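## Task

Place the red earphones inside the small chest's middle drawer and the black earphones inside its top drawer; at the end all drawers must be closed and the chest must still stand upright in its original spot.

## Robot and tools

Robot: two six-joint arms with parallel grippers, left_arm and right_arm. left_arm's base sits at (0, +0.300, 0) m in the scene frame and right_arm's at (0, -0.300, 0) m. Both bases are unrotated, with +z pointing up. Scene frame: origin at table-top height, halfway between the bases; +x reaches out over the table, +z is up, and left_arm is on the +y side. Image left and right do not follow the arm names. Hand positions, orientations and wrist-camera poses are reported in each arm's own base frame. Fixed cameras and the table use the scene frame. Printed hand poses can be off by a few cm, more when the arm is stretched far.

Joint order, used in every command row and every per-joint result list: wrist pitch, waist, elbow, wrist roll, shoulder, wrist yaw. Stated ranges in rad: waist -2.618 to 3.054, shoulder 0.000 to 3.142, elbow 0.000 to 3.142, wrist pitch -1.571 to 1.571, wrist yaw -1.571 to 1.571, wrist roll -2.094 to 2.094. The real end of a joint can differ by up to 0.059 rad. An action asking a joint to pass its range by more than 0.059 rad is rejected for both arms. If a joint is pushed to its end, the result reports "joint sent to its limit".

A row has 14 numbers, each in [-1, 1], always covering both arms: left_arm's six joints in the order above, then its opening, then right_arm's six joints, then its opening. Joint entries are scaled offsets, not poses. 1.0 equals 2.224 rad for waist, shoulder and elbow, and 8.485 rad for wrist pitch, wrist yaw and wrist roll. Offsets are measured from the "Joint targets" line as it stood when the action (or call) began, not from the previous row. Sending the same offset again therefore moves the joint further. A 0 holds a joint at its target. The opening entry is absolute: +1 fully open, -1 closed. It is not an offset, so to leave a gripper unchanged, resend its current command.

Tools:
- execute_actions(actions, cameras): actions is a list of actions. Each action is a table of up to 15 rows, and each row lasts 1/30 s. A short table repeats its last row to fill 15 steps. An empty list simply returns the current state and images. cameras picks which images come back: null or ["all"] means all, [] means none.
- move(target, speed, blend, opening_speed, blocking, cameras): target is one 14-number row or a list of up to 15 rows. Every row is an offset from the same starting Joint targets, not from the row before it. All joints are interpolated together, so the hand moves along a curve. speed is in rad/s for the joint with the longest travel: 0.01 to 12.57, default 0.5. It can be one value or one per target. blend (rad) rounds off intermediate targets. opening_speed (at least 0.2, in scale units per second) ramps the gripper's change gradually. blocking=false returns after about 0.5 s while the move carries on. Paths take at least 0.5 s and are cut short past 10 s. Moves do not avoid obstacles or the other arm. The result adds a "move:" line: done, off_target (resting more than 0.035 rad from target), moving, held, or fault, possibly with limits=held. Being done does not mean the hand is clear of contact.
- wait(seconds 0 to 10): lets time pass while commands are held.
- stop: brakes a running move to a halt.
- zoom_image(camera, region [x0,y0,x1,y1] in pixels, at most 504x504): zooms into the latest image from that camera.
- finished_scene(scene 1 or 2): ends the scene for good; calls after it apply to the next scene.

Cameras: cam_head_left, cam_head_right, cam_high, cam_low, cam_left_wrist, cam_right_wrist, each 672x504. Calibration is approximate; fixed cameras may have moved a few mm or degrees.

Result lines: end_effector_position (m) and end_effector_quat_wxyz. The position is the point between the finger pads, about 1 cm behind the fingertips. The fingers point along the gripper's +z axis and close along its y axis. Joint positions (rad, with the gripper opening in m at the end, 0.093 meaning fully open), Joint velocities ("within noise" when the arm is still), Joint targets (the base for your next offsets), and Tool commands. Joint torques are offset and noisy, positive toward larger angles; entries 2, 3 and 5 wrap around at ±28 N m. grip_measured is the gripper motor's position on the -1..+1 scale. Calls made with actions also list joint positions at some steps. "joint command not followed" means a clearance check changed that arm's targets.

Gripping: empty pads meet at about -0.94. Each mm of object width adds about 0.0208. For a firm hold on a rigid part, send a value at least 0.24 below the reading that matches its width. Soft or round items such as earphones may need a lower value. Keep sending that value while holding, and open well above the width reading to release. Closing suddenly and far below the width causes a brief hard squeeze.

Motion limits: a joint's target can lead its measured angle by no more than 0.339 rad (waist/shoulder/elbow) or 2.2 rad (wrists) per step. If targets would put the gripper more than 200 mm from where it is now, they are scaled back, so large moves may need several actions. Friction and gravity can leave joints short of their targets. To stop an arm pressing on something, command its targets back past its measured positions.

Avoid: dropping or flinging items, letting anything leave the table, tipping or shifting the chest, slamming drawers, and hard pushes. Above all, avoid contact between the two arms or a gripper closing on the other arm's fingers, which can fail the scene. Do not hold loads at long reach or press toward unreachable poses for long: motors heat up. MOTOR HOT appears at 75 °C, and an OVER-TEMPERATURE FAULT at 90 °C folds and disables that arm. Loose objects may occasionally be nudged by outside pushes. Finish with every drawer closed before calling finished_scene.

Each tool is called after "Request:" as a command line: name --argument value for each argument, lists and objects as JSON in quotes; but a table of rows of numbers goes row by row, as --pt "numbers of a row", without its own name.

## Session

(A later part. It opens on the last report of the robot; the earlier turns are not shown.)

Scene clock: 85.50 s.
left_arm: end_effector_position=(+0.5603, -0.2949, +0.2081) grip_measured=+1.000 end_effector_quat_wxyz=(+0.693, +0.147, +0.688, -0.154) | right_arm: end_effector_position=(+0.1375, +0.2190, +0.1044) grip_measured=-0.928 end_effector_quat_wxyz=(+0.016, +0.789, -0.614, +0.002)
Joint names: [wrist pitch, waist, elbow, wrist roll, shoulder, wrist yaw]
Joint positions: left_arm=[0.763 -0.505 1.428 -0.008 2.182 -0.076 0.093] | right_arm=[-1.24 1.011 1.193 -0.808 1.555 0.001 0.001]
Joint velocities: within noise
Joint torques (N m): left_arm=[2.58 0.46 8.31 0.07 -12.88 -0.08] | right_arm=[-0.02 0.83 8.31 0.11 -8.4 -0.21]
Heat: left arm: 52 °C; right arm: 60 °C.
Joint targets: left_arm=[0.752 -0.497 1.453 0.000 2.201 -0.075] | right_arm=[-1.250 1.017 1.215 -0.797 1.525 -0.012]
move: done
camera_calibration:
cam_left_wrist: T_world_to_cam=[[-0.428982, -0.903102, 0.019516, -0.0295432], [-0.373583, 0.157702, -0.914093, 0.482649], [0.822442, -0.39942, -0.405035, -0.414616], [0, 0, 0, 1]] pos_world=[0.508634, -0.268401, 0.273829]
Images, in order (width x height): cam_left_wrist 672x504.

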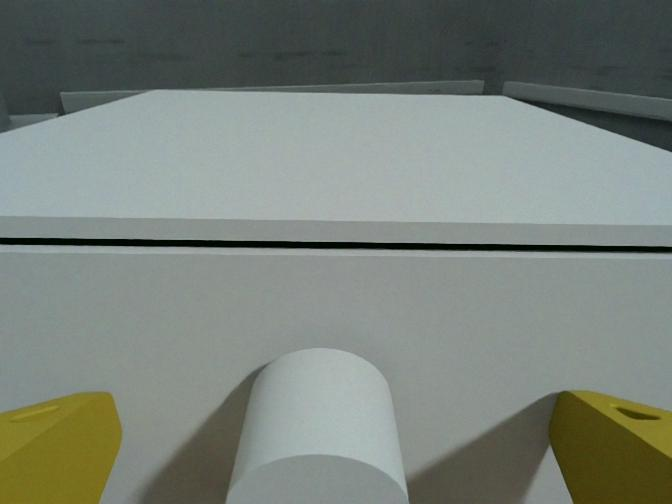

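Request:
move --pt "0.0075 0.0015 -0.072 0 -0.043 0 1 0 0 0 0 0 0 -1" --pt "0.002 0.0015 -0.0157 0 -0.0030 0 1 0 0 0 0 0 0 -1" --speed 0.3 --cameras '["cam_left_wrist"]'

Scene clock: 87.67 s.
left_arm: end_effector_position=(+0.5579, -0.2905, +0.2002) grip_measured=+1.000 end_effector_quat_wxyz=(+0.689, +0.146, +0.693, -0.151) | right_arm: end_effector_position=(+0.1375, +0.2190, +0.1044) grip_measured=-0.928 end_effector_quat_wxyz=(+0.016, +0.789, -0.614, +0.002)
Joint names: [wrist pitch, waist, elbow, wrist roll, shoulder, wrist yaw]
Joint positions: left_arm=[0.775 -0.5 1.398 -0.008 2.177 -0.076 0.093] | right_arm=[-1.24 1.011 1.193 -0.808 1.555 0.001 0.001]
Joint velocities: within noise
Joint torques (N m): left_arm=[2.62 0.53 7.76 0.1 -12.88 -0.06] | right_arm=[-0.04 0.98 8.36 0.13 -8.46 -0.12]
Heat: left arm: 52 °C; right arm: 60 °C.
Joint targets: left_arm=[0.769 -0.493 1.419 0.000 2.195 -0.075] | right_arm=[-1.250 1.017 1.215 -0.797 1.525 -0.012]
move: done
camera_calibration:
cam_left_wrist: T_world_to_cam=[[-0.424988, -0.905004, 0.018773, -0.0291171], [-0.384645, 0.161777, -0.908777, 0.480102], [0.81941, -0.39344, -0.416859, -0.40836], [0, 0, 0, 1]] pos_world=[0.506909, -0.264686, 0.266624]
Images, in order (width x height): cam_left_wrist 672x504.

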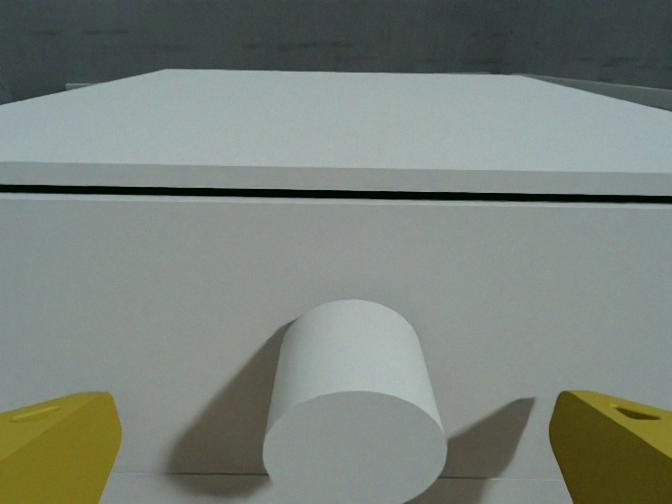

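Request:
move --pt "0 -0.0040 0 0 0 0 1 0 0 0 0 0 0 -1" --pt "0 -0.0040 0 0 0 0 -0.6 0 0 0 0 0 0 -1" --pt "0.0098 -0.0074 -0.0950 0 -0.0577 -0.0009 -0.6 0 0 0 0 0 0 -1" --pt "0.0176 -0.0112 -0.1809 0 -0.1138 -0.0019 -0.6 0 0 0 0 0 0 -1" --pt "0.0236 -0.0161 -0.2603 0 -0.1704 -0.0032 -0.6 0 0 0 0 0 0 -1" --speed 0.3 --blend '[0,0,0.03,0.03,0]' --opening_speed 1.5

Request:
zoom_image --camera "cam_head_right" --region '[320, 0, 500, 140]'

Scene clock: 93.17 s.
left_arm: end_effector_position=(+0.4563, -0.2435, +0.1926) grip_measured=-0.506 end_effector_quat_wxyz=(+0.685, +0.148, +0.697, -0.151) | right_arm: end_effector_position=(+0.1375, +0.2190, +0.1044) grip_measured=-0.928 end_effector_quat_wxyz=(+0.016, +0.789, -0.614, +0.002)
Joint names: [wrist pitch, waist, elbow, wrist roll, shoulder, wrist yaw]
Joint positions: left_arm=[0.973 -0.521 0.853 -0.008 1.841 -0.096 0.021] | right_arm=[-1.24 1.011 1.193 -0.808 1.555 0.001 0.001]
Joint velocities: within noise
Joint torques (N m): left_arm=[2.63 -0.73 4.26 0.07 -12.88 -0.19] | right_arm=[0.04 0.9 8.23 0.16 -8.34 -0.11]
Heat: left arm: 53 °C; right arm: 60 °C.
Joint targets: left_arm=[0.969 -0.529 0.839 0.000 1.815 -0.102] | right_arm=[-1.250 1.017 1.215 -0.797 1.525 -0.012]
move: done
camera_calibration:
cam_left_wrist: T_world_to_cam=[[-0.425785, -0.90465, 0.0177656, -0.0290313], [-0.393744, 0.167572, -0.903817, 0.431138], [0.814661, -0.391827, -0.42755, -0.305148], [0, 0, 0, 1]] pos_world=[0.405989, -0.218075, 0.25972]
cam_right_wrist: T_world_to_cam=[[0.967082, 0.254231, -0.0108853, -0.18768], [0.232829, -0.86679, 0.440982, 0.15068], [0.102676, -0.429001, -0.89745, 0.257197], [0, 0, 0, 1]] pos_world=[0.120012, 0.28866, 0.162331]

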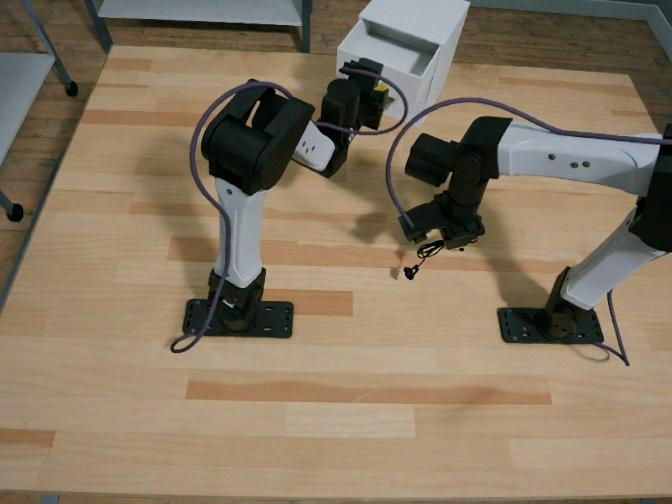

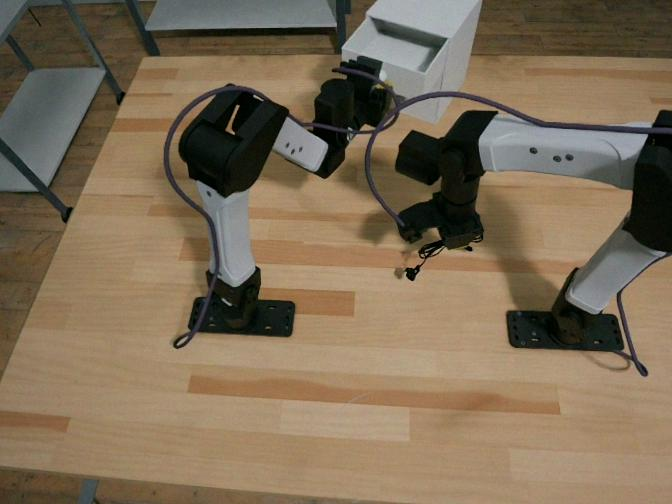

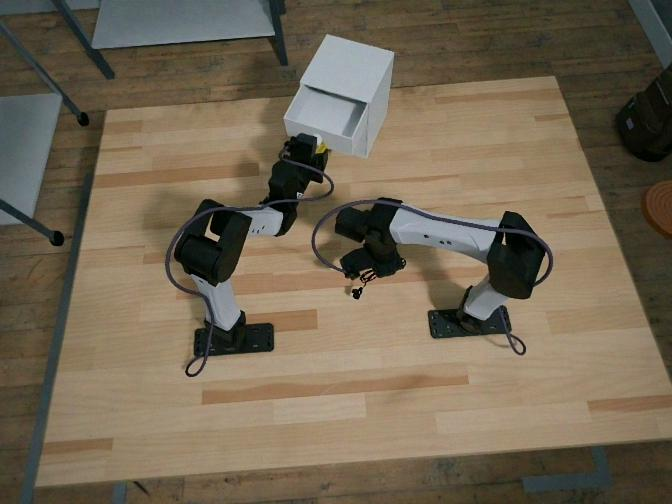

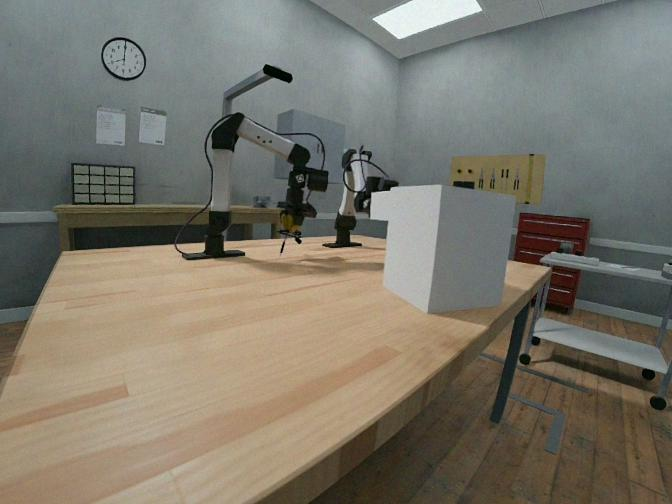

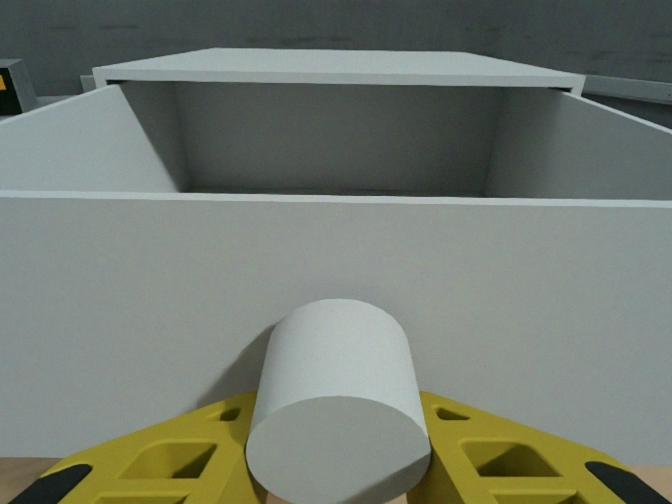

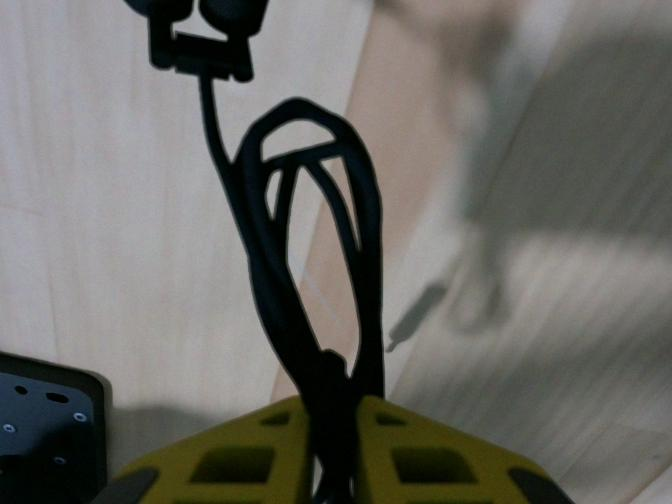

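Scaled by 2.800 from the camera's 672x504 image, which has a finer 960x720 frame.

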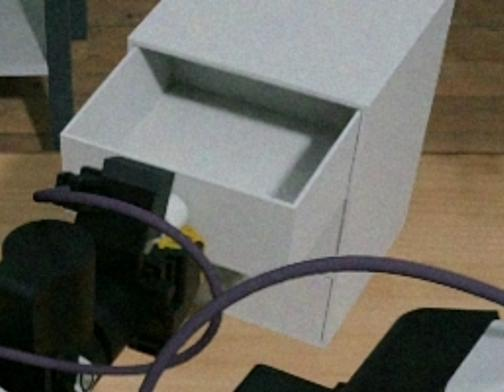

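Request:
move --pt "0 0 0 0 0 0 1 0 0 0 0 0 0 -1" --pt "0.0042 -0.0079 -0.0914 0 -0.0753 -0.0021 1 0 0 0 0 0 0 -1" --pt "-0.0258 -0.0079 -0.1749 0 -0.2765 -0.0021 1 -0.0247 -0.1875 0.4852 0 0.1601 0.0014 -1" --pt "-0.0258 -0.0079 -0.1749 0 -0.2765 -0.0021 1 0.0306 -0.2122 0.5441 0 0.2729 0.0014 -1" --speed '[0.5,0.5,0.8,0.5]' --blend '[0,0.03,0.05,0]' --opening_speed 2.5

Scene clock: 101.50 s.
left_arm: end_effector_position=(+0.3434, -0.1834, +0.2385) grip_measured=+1.000 end_effector_quat_wxyz=(+0.692, +0.146, +0.690, -0.153) | right_arm: end_effector_position=(+0.4740, +0.2915, +0.2977) grip_measured=-0.928 end_effector_quat_wxyz=(+0.398, -0.575, +0.713, -0.051)
Joint names: [wrist pitch, waist, elbow, wrist roll, shoulder, wrist yaw]
Joint positions: left_arm=[0.757 -0.54 0.461 -0.008 1.213 -0.114 0.093] | right_arm=[-1.019 0.551 2.398 -0.807 2.124 0 0.001]
Joint velocities: within noise
Joint torques (N m): left_arm=[2.58 -0.66 5.29 0.08 -5.59 -0.15] | right_arm=[1.86 -0.34 9.76 0.16 -10.43 -0.03]
Heat: left arm: 53 °C; right arm: 60 °C.
Joint targets: left_arm=[0.750 -0.547 0.450 0.000 1.200 -0.120] | right_arm=[-0.990 0.545 2.426 -0.797 2.132 0.000]
move: done
camera_calibration:
cam_left_wrist: T_world_to_cam=[[-0.426196, -0.90442, 0.019527, -0.0237885], [-0.377585, 0.158234, -0.912355, 0.412861], [0.822062, -0.396215, -0.408934, -0.177813], [0, 0, 0, 1]] pos_world=[0.291925, -0.157295, 0.304427]
cam_right_wrist: T_world_to_cam=[[0.772485, -0.328539, 0.543442, -0.432366], [-0.27978, -0.944314, -0.173188, 0.498375], [0.570079, -0.0182587, -0.821387, 0.063271], [0, 0, 0, 1]] pos_world=[0.437363, 0.329729, 0.373249]

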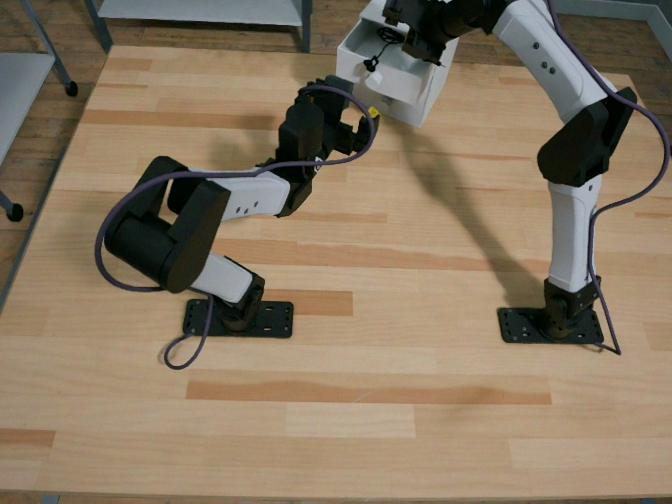

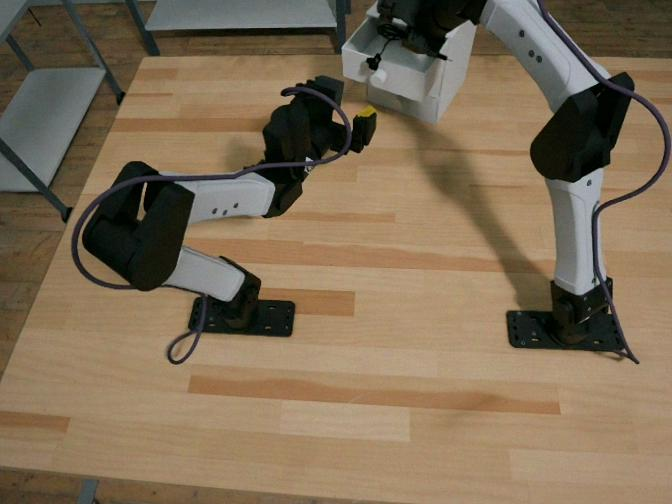

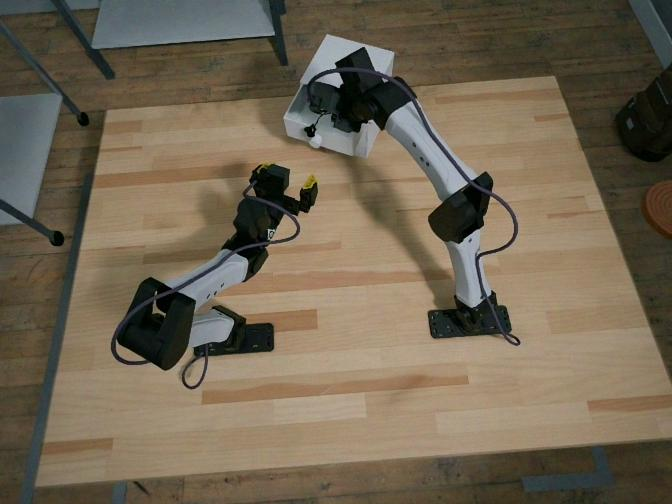

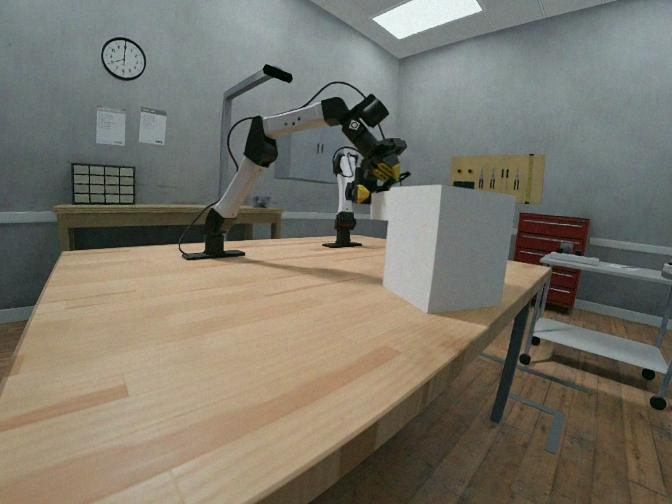

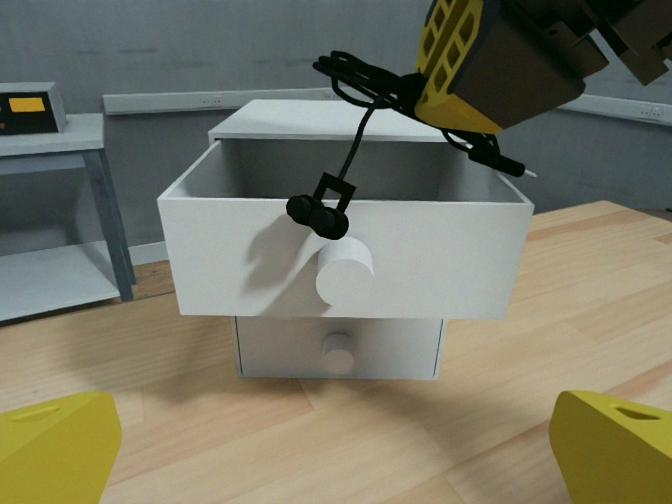

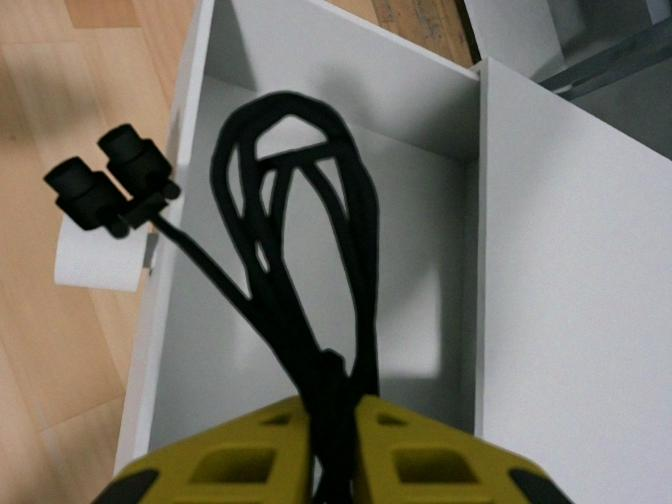

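Request:
move --target '[0,0,0,0,0,0,1,0.0707,-0.0112,-0.1061,0,-0.0054,0,-1]' --speed 0.5

Scene clock: 106.93 s.
left_arm: end_effector_position=(+0.3434, -0.1834, +0.2382) grip_measured=+1.000 end_effector_quat_wxyz=(+0.692, +0.146, +0.690, -0.153) | right_arm: end_effector_position=(+0.5412, +0.3151, +0.3280) grip_measured=-0.928 end_effector_quat_wxyz=(+0.563, -0.509, +0.646, -0.079)
Joint names: [wrist pitch, waist, elbow, wrist roll, shoulder, wrist yaw]
Joint positions: left_arm=[0.757 -0.54 0.461 -0.008 1.213 -0.114 0.093] | right_arm=[-0.424 0.527 2.187 -0.807 2.124 0 0.001]
Joint velocities: within noise
Joint torques (N m): left_arm=[2.6 -0.59 5.24 0.07 -5.6 -0.15] | right_arm=[2.23 -0.14 7.9 0.13 -12 -0.03]
Heat: left arm: 53 °C; right arm: 60 °C.
Joint targets: left_arm=[0.750 -0.547 0.450 0.000 1.200 -0.120] | right_arm=[-0.391 0.520 2.189 -0.797 2.120 0.000]
move: done
camera_calibration:
cam_left_wrist: T_world_to_cam=[[-0.426147, -0.904444, 0.0194906, -0.0237917], [-0.37815, 0.158518, -0.912072, 0.412801], [0.821828, -0.396047, -0.409567, -0.177606], [0, 0, 0, 1]] pos_world=[0.291923, -0.157295, 0.304227]
cam_right_wrist: T_world_to_cam=[[0.557279, -0.467563, 0.686167, -0.379457], [-0.199822, -0.877616, -0.435731, 0.566498], [0.805923, 0.105713, -0.582506, -0.194682], [0, 0, 0, 1]] pos_world=[0.48156, 0.340328, 0.393808]

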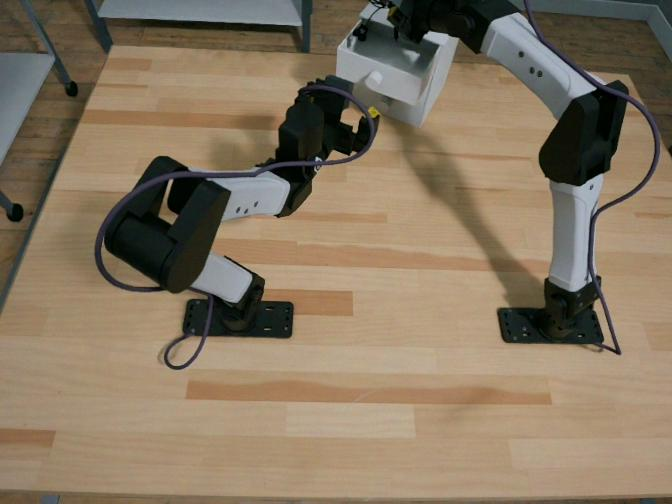

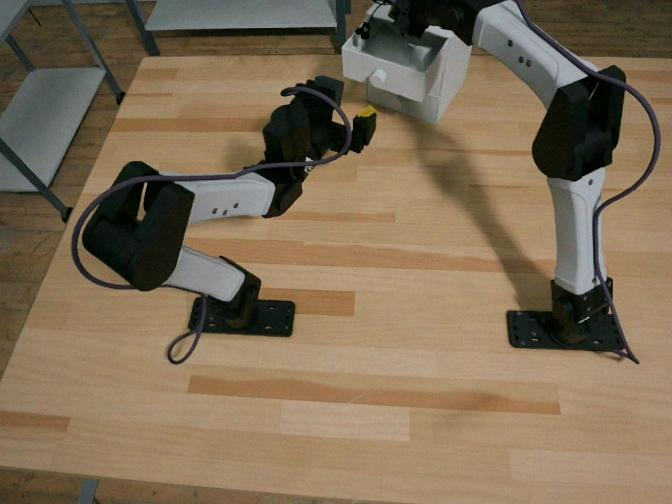

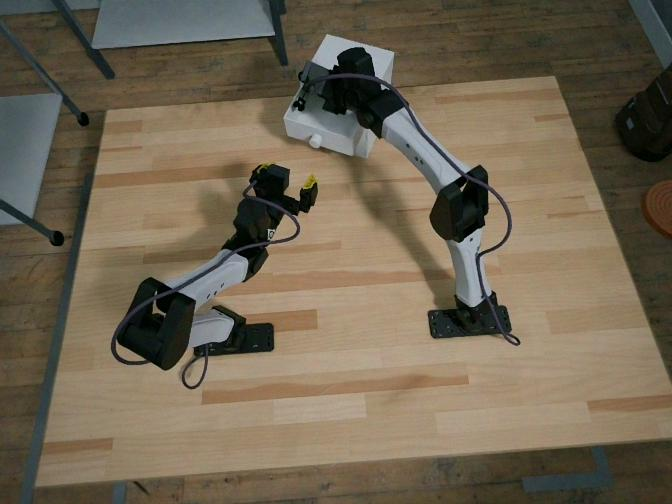

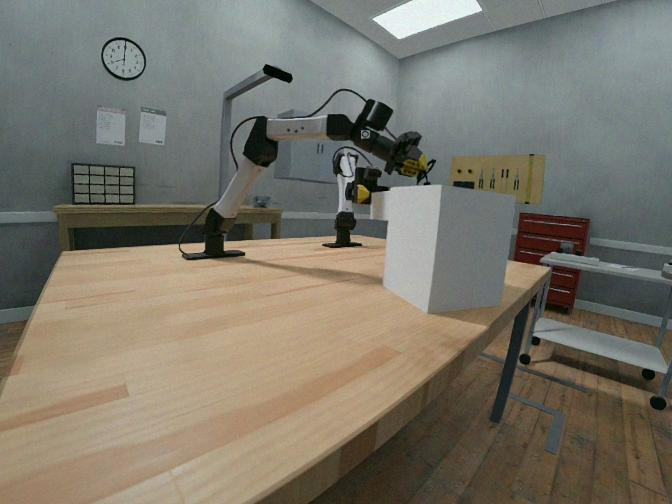

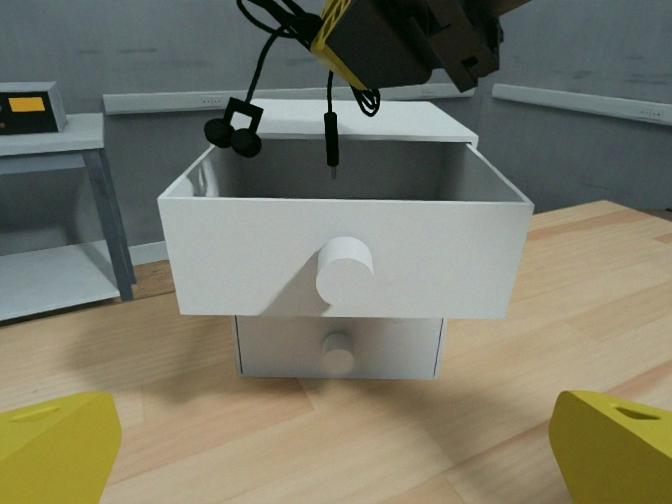

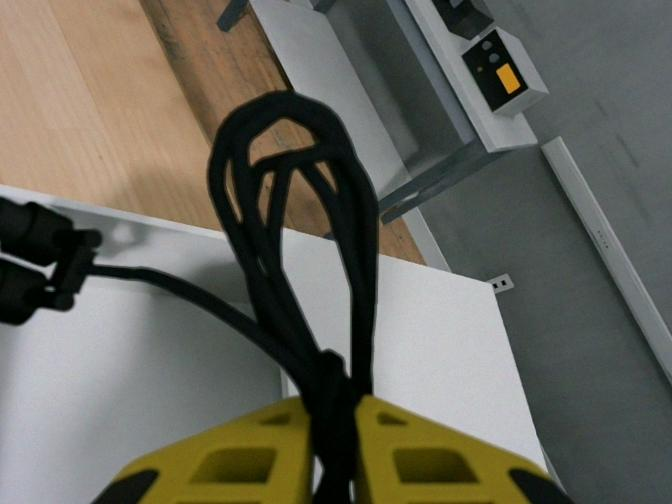

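Request:
move --pt "0 0 0 0 0 0 1 0.0236 -0.0013 -0.1547 0 -0.0665 0 -1" --pt "0 0 0 0 0 0 1 -0.014 -0.0013 -0.0625 0 -0.0067 0 -1" --speed 0.4 --cameras '["cam_head_left","cam_left_wrist","cam_right_wrist"]'

Scene clock: 110.53 s.
left_arm: end_effector_position=(+0.3434, -0.1834, +0.2382) grip_measured=+1.000 end_effector_quat_wxyz=(+0.692, +0.146, +0.690, -0.153) | right_arm: end_effector_position=(+0.5218, +0.3017, +0.2492) grip_measured=-0.928 end_effector_quat_wxyz=(+0.468, -0.544, +0.693, -0.067)
Joint names: [wrist pitch, waist, elbow, wrist roll, shoulder, wrist yaw]
Joint positions: left_arm=[0.757 -0.54 0.461 -0.008 1.213 -0.114 0.093] | right_arm=[-0.511 0.524 2.019 -0.807 2.095 0 0.001]
Joint velocities: within noise
Joint torques (N m): left_arm=[2.6 -0.61 5.3 0.09 -5.67 -0.15] | right_arm=[1.8 0.06 11.02 0.14 -10.69 -0.07]
Heat: left arm: 53 °C; right arm: 61 °C.
Joint targets: left_arm=[0.750 -0.547 0.450 0.000 1.200 -0.120] | right_arm=[-0.509 0.517 2.050 -0.797 2.105 0.000]
move: done
camera_calibration:
cam_left_wrist: T_world_to_cam=[[-0.426147, -0.904444, 0.0194906, -0.0237917], [-0.37815, 0.158518, -0.912072, 0.412801], [0.821828, -0.396047, -0.409567, -0.177606], [0, 0, 0, 1]] pos_world=[0.291923, -0.157295, 0.304227]
cam_right_wrist: T_world_to_cam=[[0.683647, -0.395329, 0.613467, -0.390431], [-0.273536, -0.918104, -0.286814, 0.530007], [0.676612, 0.0282745, -0.735796, -0.0945835], [0, 0, 0, 1]] pos_world=[0.47589, 0.334928, 0.321936]
Images, in order (width x height): cam_head_left 672x504, cam_left_wrist 672x504, cam_right_wrist 672x504.

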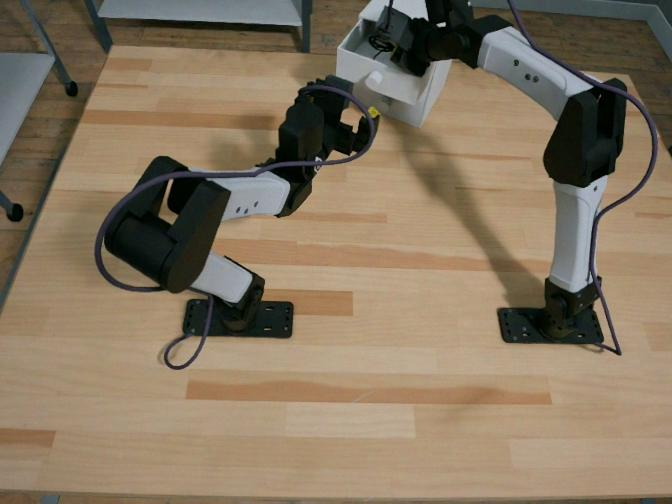

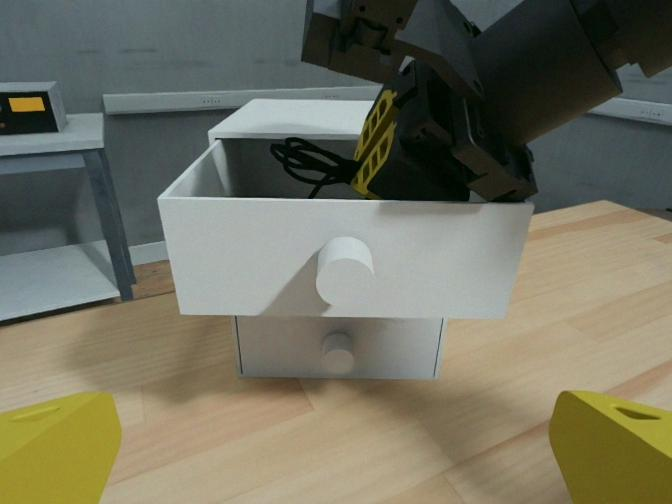

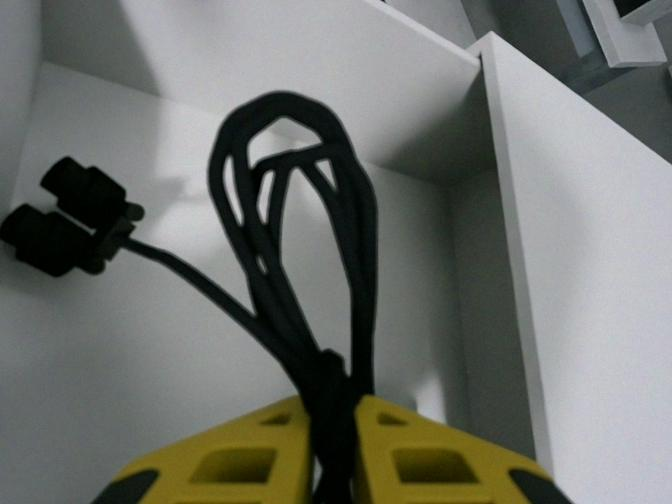

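Request:
zoom_image --camera "cam_left_wrist" --region '[260, 20, 620, 290]'

Request:
zoom_image --camera "cam_head_left" --region '[320, 0, 490, 130]'

Scaled by 1.400 from the camera's 672x504 image, which has a finer 960x720 frame.

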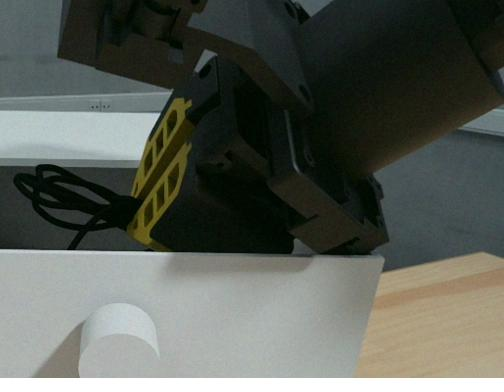

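Scaled by 2.965 from the camera's 672x504 image, which has a finer 960x720 frame.

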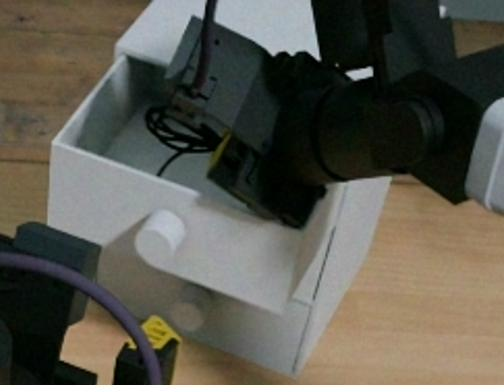

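Request:
move --target '[0,0,0,0,0,0,1,-0.0526,-0.0027,0.1933,0,0.1124,0,-1]' --speed 0.3 --cameras '["cam_head_left","cam_left_wrist","cam_right_wrist"]'

Scene clock: 115.17 s.
left_arm: end_effector_position=(+0.3434, -0.1834, +0.2382) grip_measured=+1.000 end_effector_quat_wxyz=(+0.692, +0.146, +0.690, -0.153) | right_arm: end_effector_position=(+0.5288, +0.2977, +0.2170) grip_measured=-0.928 end_effector_quat_wxyz=(+0.368, -0.569, +0.733, -0.055)
Joint names: [wrist pitch, waist, elbow, wrist roll, shoulder, wrist yaw]
Joint positions: left_arm=[0.757 -0.54 0.461 -0.008 1.213 -0.114 0.093] | right_arm=[-0.926 0.513 2.455 -0.807 2.337 0 0.001]
Joint velocities: within noise
Joint torques (N m): left_arm=[2.58 -0.69 5.27 0.06 -5.55 -0.14] | right_arm=[1.16 0.05 9.94 0.11 -11.21 -0.02]
Heat: left arm: 54 °C; right arm: 62 °C.
Joint targets: left_arm=[0.750 -0.547 0.450 0.000 1.200 -0.120] | right_arm=[-0.955 0.512 2.480 -0.797 2.355 0.000]
move: done
camera_calibration:
cam_left_wrist: T_world_to_cam=[[-0.426147, -0.904444, 0.0194906, -0.0237917], [-0.37815, 0.158518, -0.912072, 0.412801], [0.821828, -0.396047, -0.409567, -0.177606], [0, 0, 0, 1]] pos_world=[0.291923, -0.157295, 0.304227]
cam_right_wrist: T_world_to_cam=[[0.787676, -0.342334, 0.512224, -0.425969], [-0.324553, -0.93726, -0.127314, 0.517163], [0.523671, -0.065962, -0.849363, 0.0106227], [0, 0, 0, 1]] pos_world=[0.49781, 0.339594, 0.293056]
Images, in order (width x height): cam_head_left 672x504, cam_left_wrist 672x504, cam_right_wrist 672x504.

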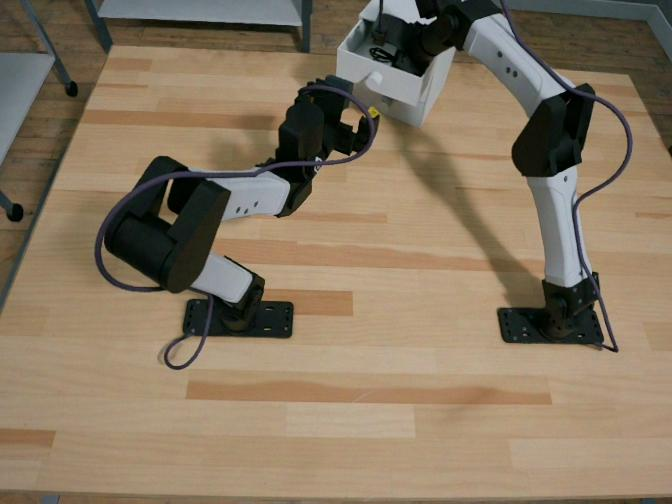

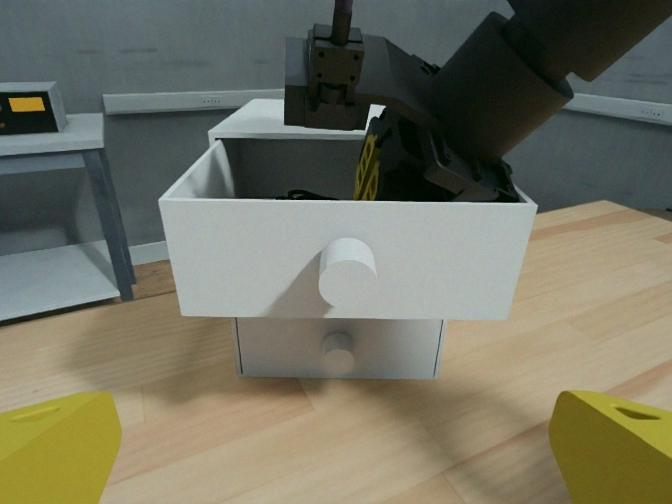

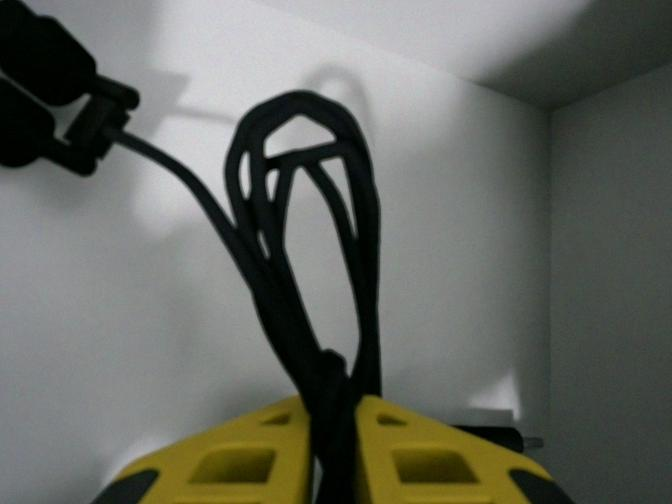

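Request:
move --target '[0,0,0,0,0,0,1,0,0,0,0,0,0,-0.55]' --opening_speed 0.6 --cameras '["cam_left_wrist","cam_right_wrist"]'

Scene clock: 116.57 s.
left_arm: end_effector_position=(+0.3434, -0.1834, +0.2382) grip_measured=+1.000 end_effector_quat_wxyz=(+0.692, +0.146, +0.690, -0.153) | right_arm: end_effector_position=(+0.5287, +0.2976, +0.2170) grip_measured=-0.552 end_effector_quat_wxyz=(+0.368, -0.569, +0.733, -0.055)
Joint names: [wrist pitch, waist, elbow, wrist roll, shoulder, wrist yaw]
Joint positions: left_arm=[0.757 -0.54 0.461 -0.008 1.213 -0.114 0.093] | right_arm=[-0.927 0.513 2.456 -0.806 2.337 0 0.019]
Joint velocities: within noise
Joint torques (N m): left_arm=[2.56 -0.69 5.3 0.09 -5.65 -0.14] | right_arm=[1.2 -0.02 9.65 0.13 -11.23 -0.05]
Heat: left arm: 54 °C; right arm: 62 °C.
Joint targets: left_arm=[0.750 -0.547 0.450 0.000 1.200 -0.120] | right_arm=[-0.956 0.512 2.481 -0.797 2.355 0.000]
move: done
camera_calibration:
cam_left_wrist: T_world_to_cam=[[-0.426147, -0.904444, 0.0194906, -0.0237917], [-0.37815, 0.158518, -0.912072, 0.412801], [0.821828, -0.396047, -0.409567, -0.177606], [0, 0, 0, 1]] pos_world=[0.291923, -0.157295, 0.304227]
cam_right_wrist: T_world_to_cam=[[0.787805, -0.342567, 0.511871, -0.425858], [-0.324859, -0.937168, -0.127214, 0.517142], [0.523289, -0.0660657, -0.849591, 0.0110459], [0, 0, 0, 1]] pos_world=[0.497711, 0.339494, 0.293157]
Images, in order (width x height): cam_left_wrist 672x504, cam_right_wrist 672x504.

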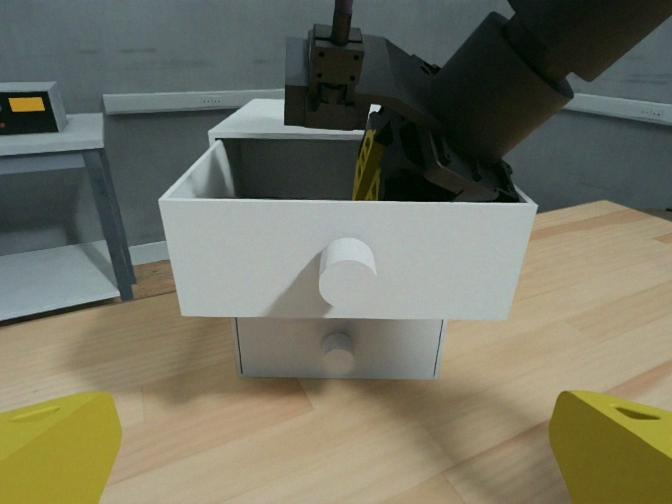

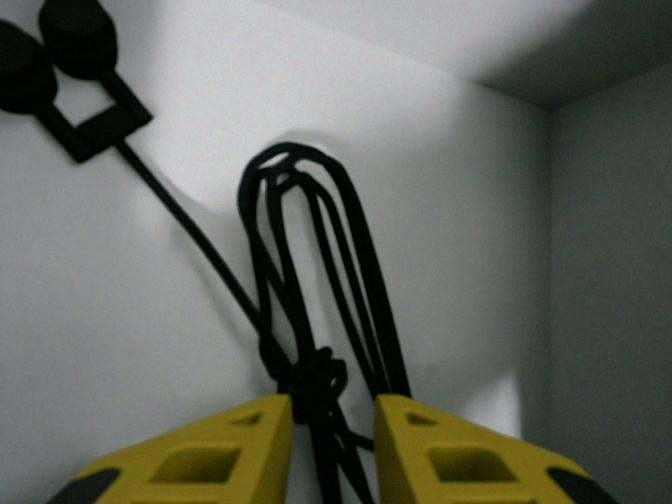

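Request:
move --pt "0 0 0 0 0 0 1 -0.004 0.0148 -0.0252 0 -0.1003 0 -0.55" --pt "0 0 0 0 0 0 1 -0.0594 0.0396 -0.0841 0 -0.213 0 -0.55" --pt "0 0 0 0 0 0 1 -0.0594 -0.2752 -0.0841 0 -0.213 0 -0.55" --speed '[0.4,0.7,1.0]' --blend '[0.05,0.1,0]' --cameras '["cam_head_right","cam_left_wrist","cam_high"]'

Request:
zoom_image --camera "cam_head_right" --region '[320, 0, 500, 140]'

Scene clock: 119.90 s.
left_arm: end_effector_position=(+0.3434, -0.1834, +0.2382) grip_measured=+1.000 end_effector_quat_wxyz=(+0.692, +0.146, +0.690, -0.153) | right_arm: end_effector_position=(+0.4283, -0.0456, +0.2930) grip_measured=-0.552 end_effector_quat_wxyz=(+0.218, -0.333, +0.911, -0.107)
Joint names: [wrist pitch, waist, elbow, wrist roll, shoulder, wrist yaw]
Joint positions: left_arm=[0.757 -0.54 0.461 -0.008 1.213 -0.114 0.093] | right_arm=[-1.453 -0.106 2.293 -0.806 1.919 0.001 0.019]
Joint velocities: within noise
Joint torques (N m): left_arm=[2.61 -0.62 5.38 0.11 -5.64 -0.13] | right_arm=[0.97 0.69 6.16 0.11 -12.01 -0.03]
Heat: left arm: 54 °C; right arm: 64 °C.
Joint targets: left_arm=[0.750 -0.547 0.450 0.000 1.200 -0.120] | right_arm=[-1.459 -0.101 2.294 -0.797 1.881 0.000]
move: off_target (right_arm); right_arm: the shoulder is farthest, 0.038 rad from its target
camera_calibration:
cam_left_wrist: T_world_to_cam=[[-0.426147, -0.904444, 0.0194906, -0.0237917], [-0.37815, 0.158518, -0.912072, 0.412801], [0.821828, -0.396047, -0.409567, -0.177606], [0, 0, 0, 1]] pos_world=[0.291923, -0.157295, 0.304227]
Images, in order (width x height): cam_head_right 672x504, cam_high 672x504, cam_left_wrist 672x504.

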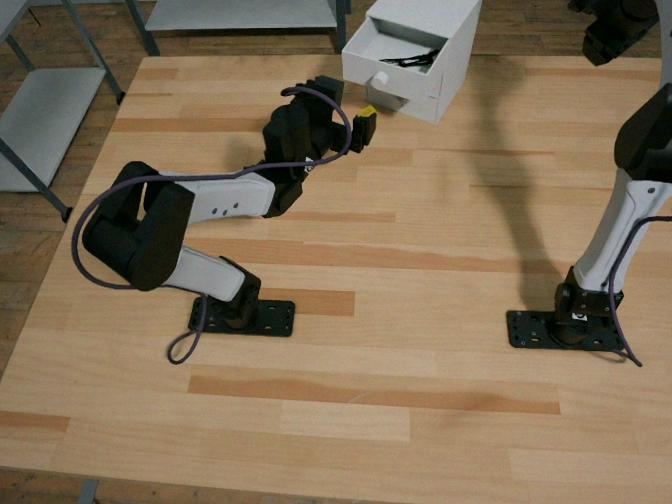

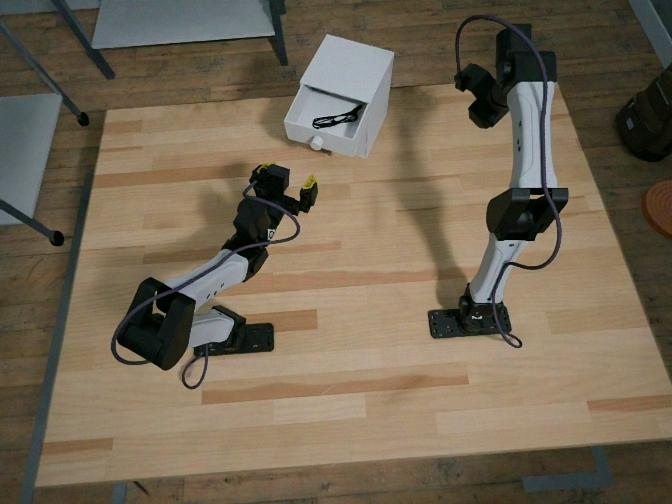

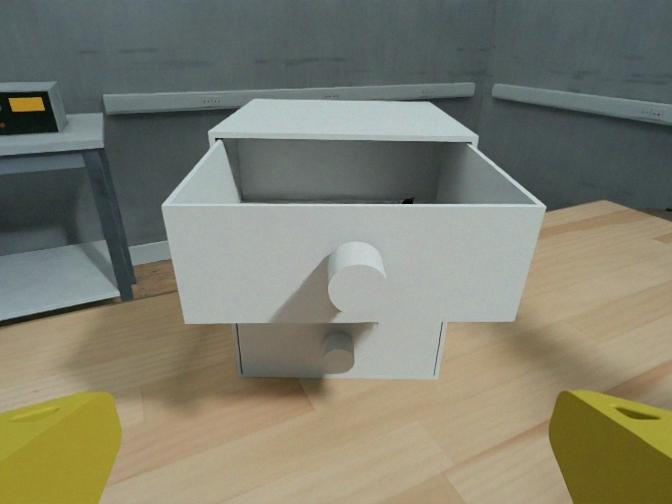

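Scaled by 2.800 from the camera's 672x504 image, which has a finer 960x720 frame.

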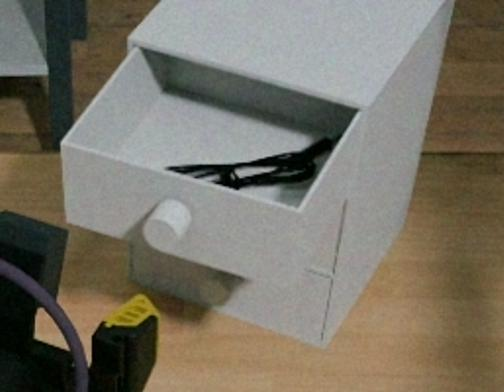

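Request:
zoom_image --camera "cam_left_wrist" --region '[330, 120, 560, 240]'

Request:
zoom_image --camera "cam_high" --region '[270, 60, 410, 170]'

Request:
zoom_image --camera "cam_head_right" --region '[360, 20, 460, 100]'

Scaled by 2.191 from the camera's 672x504 image, which has a finer 960x720 frame.

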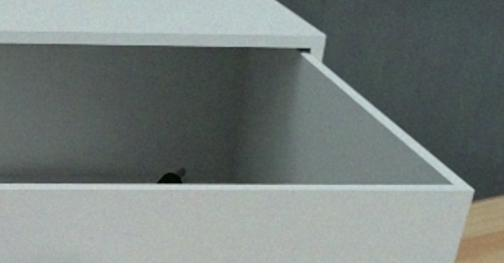

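Scaled by 3.600 from the camera's 672x504 image, which has a finer 960x720 frame.

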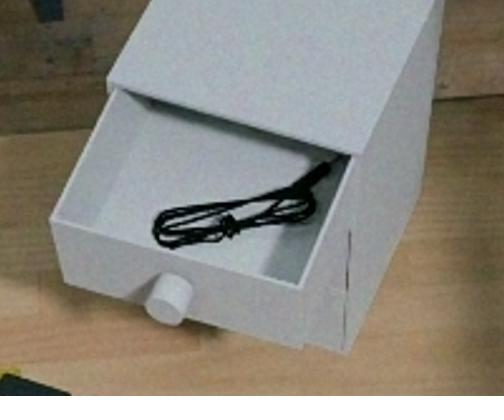

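Scaled by 5.040 from the camera's 672x504 image, which has a finer 960x720 frame.

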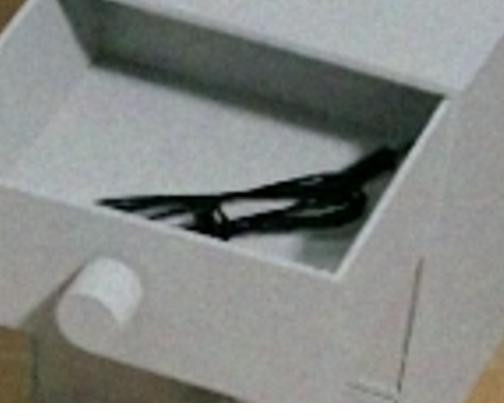

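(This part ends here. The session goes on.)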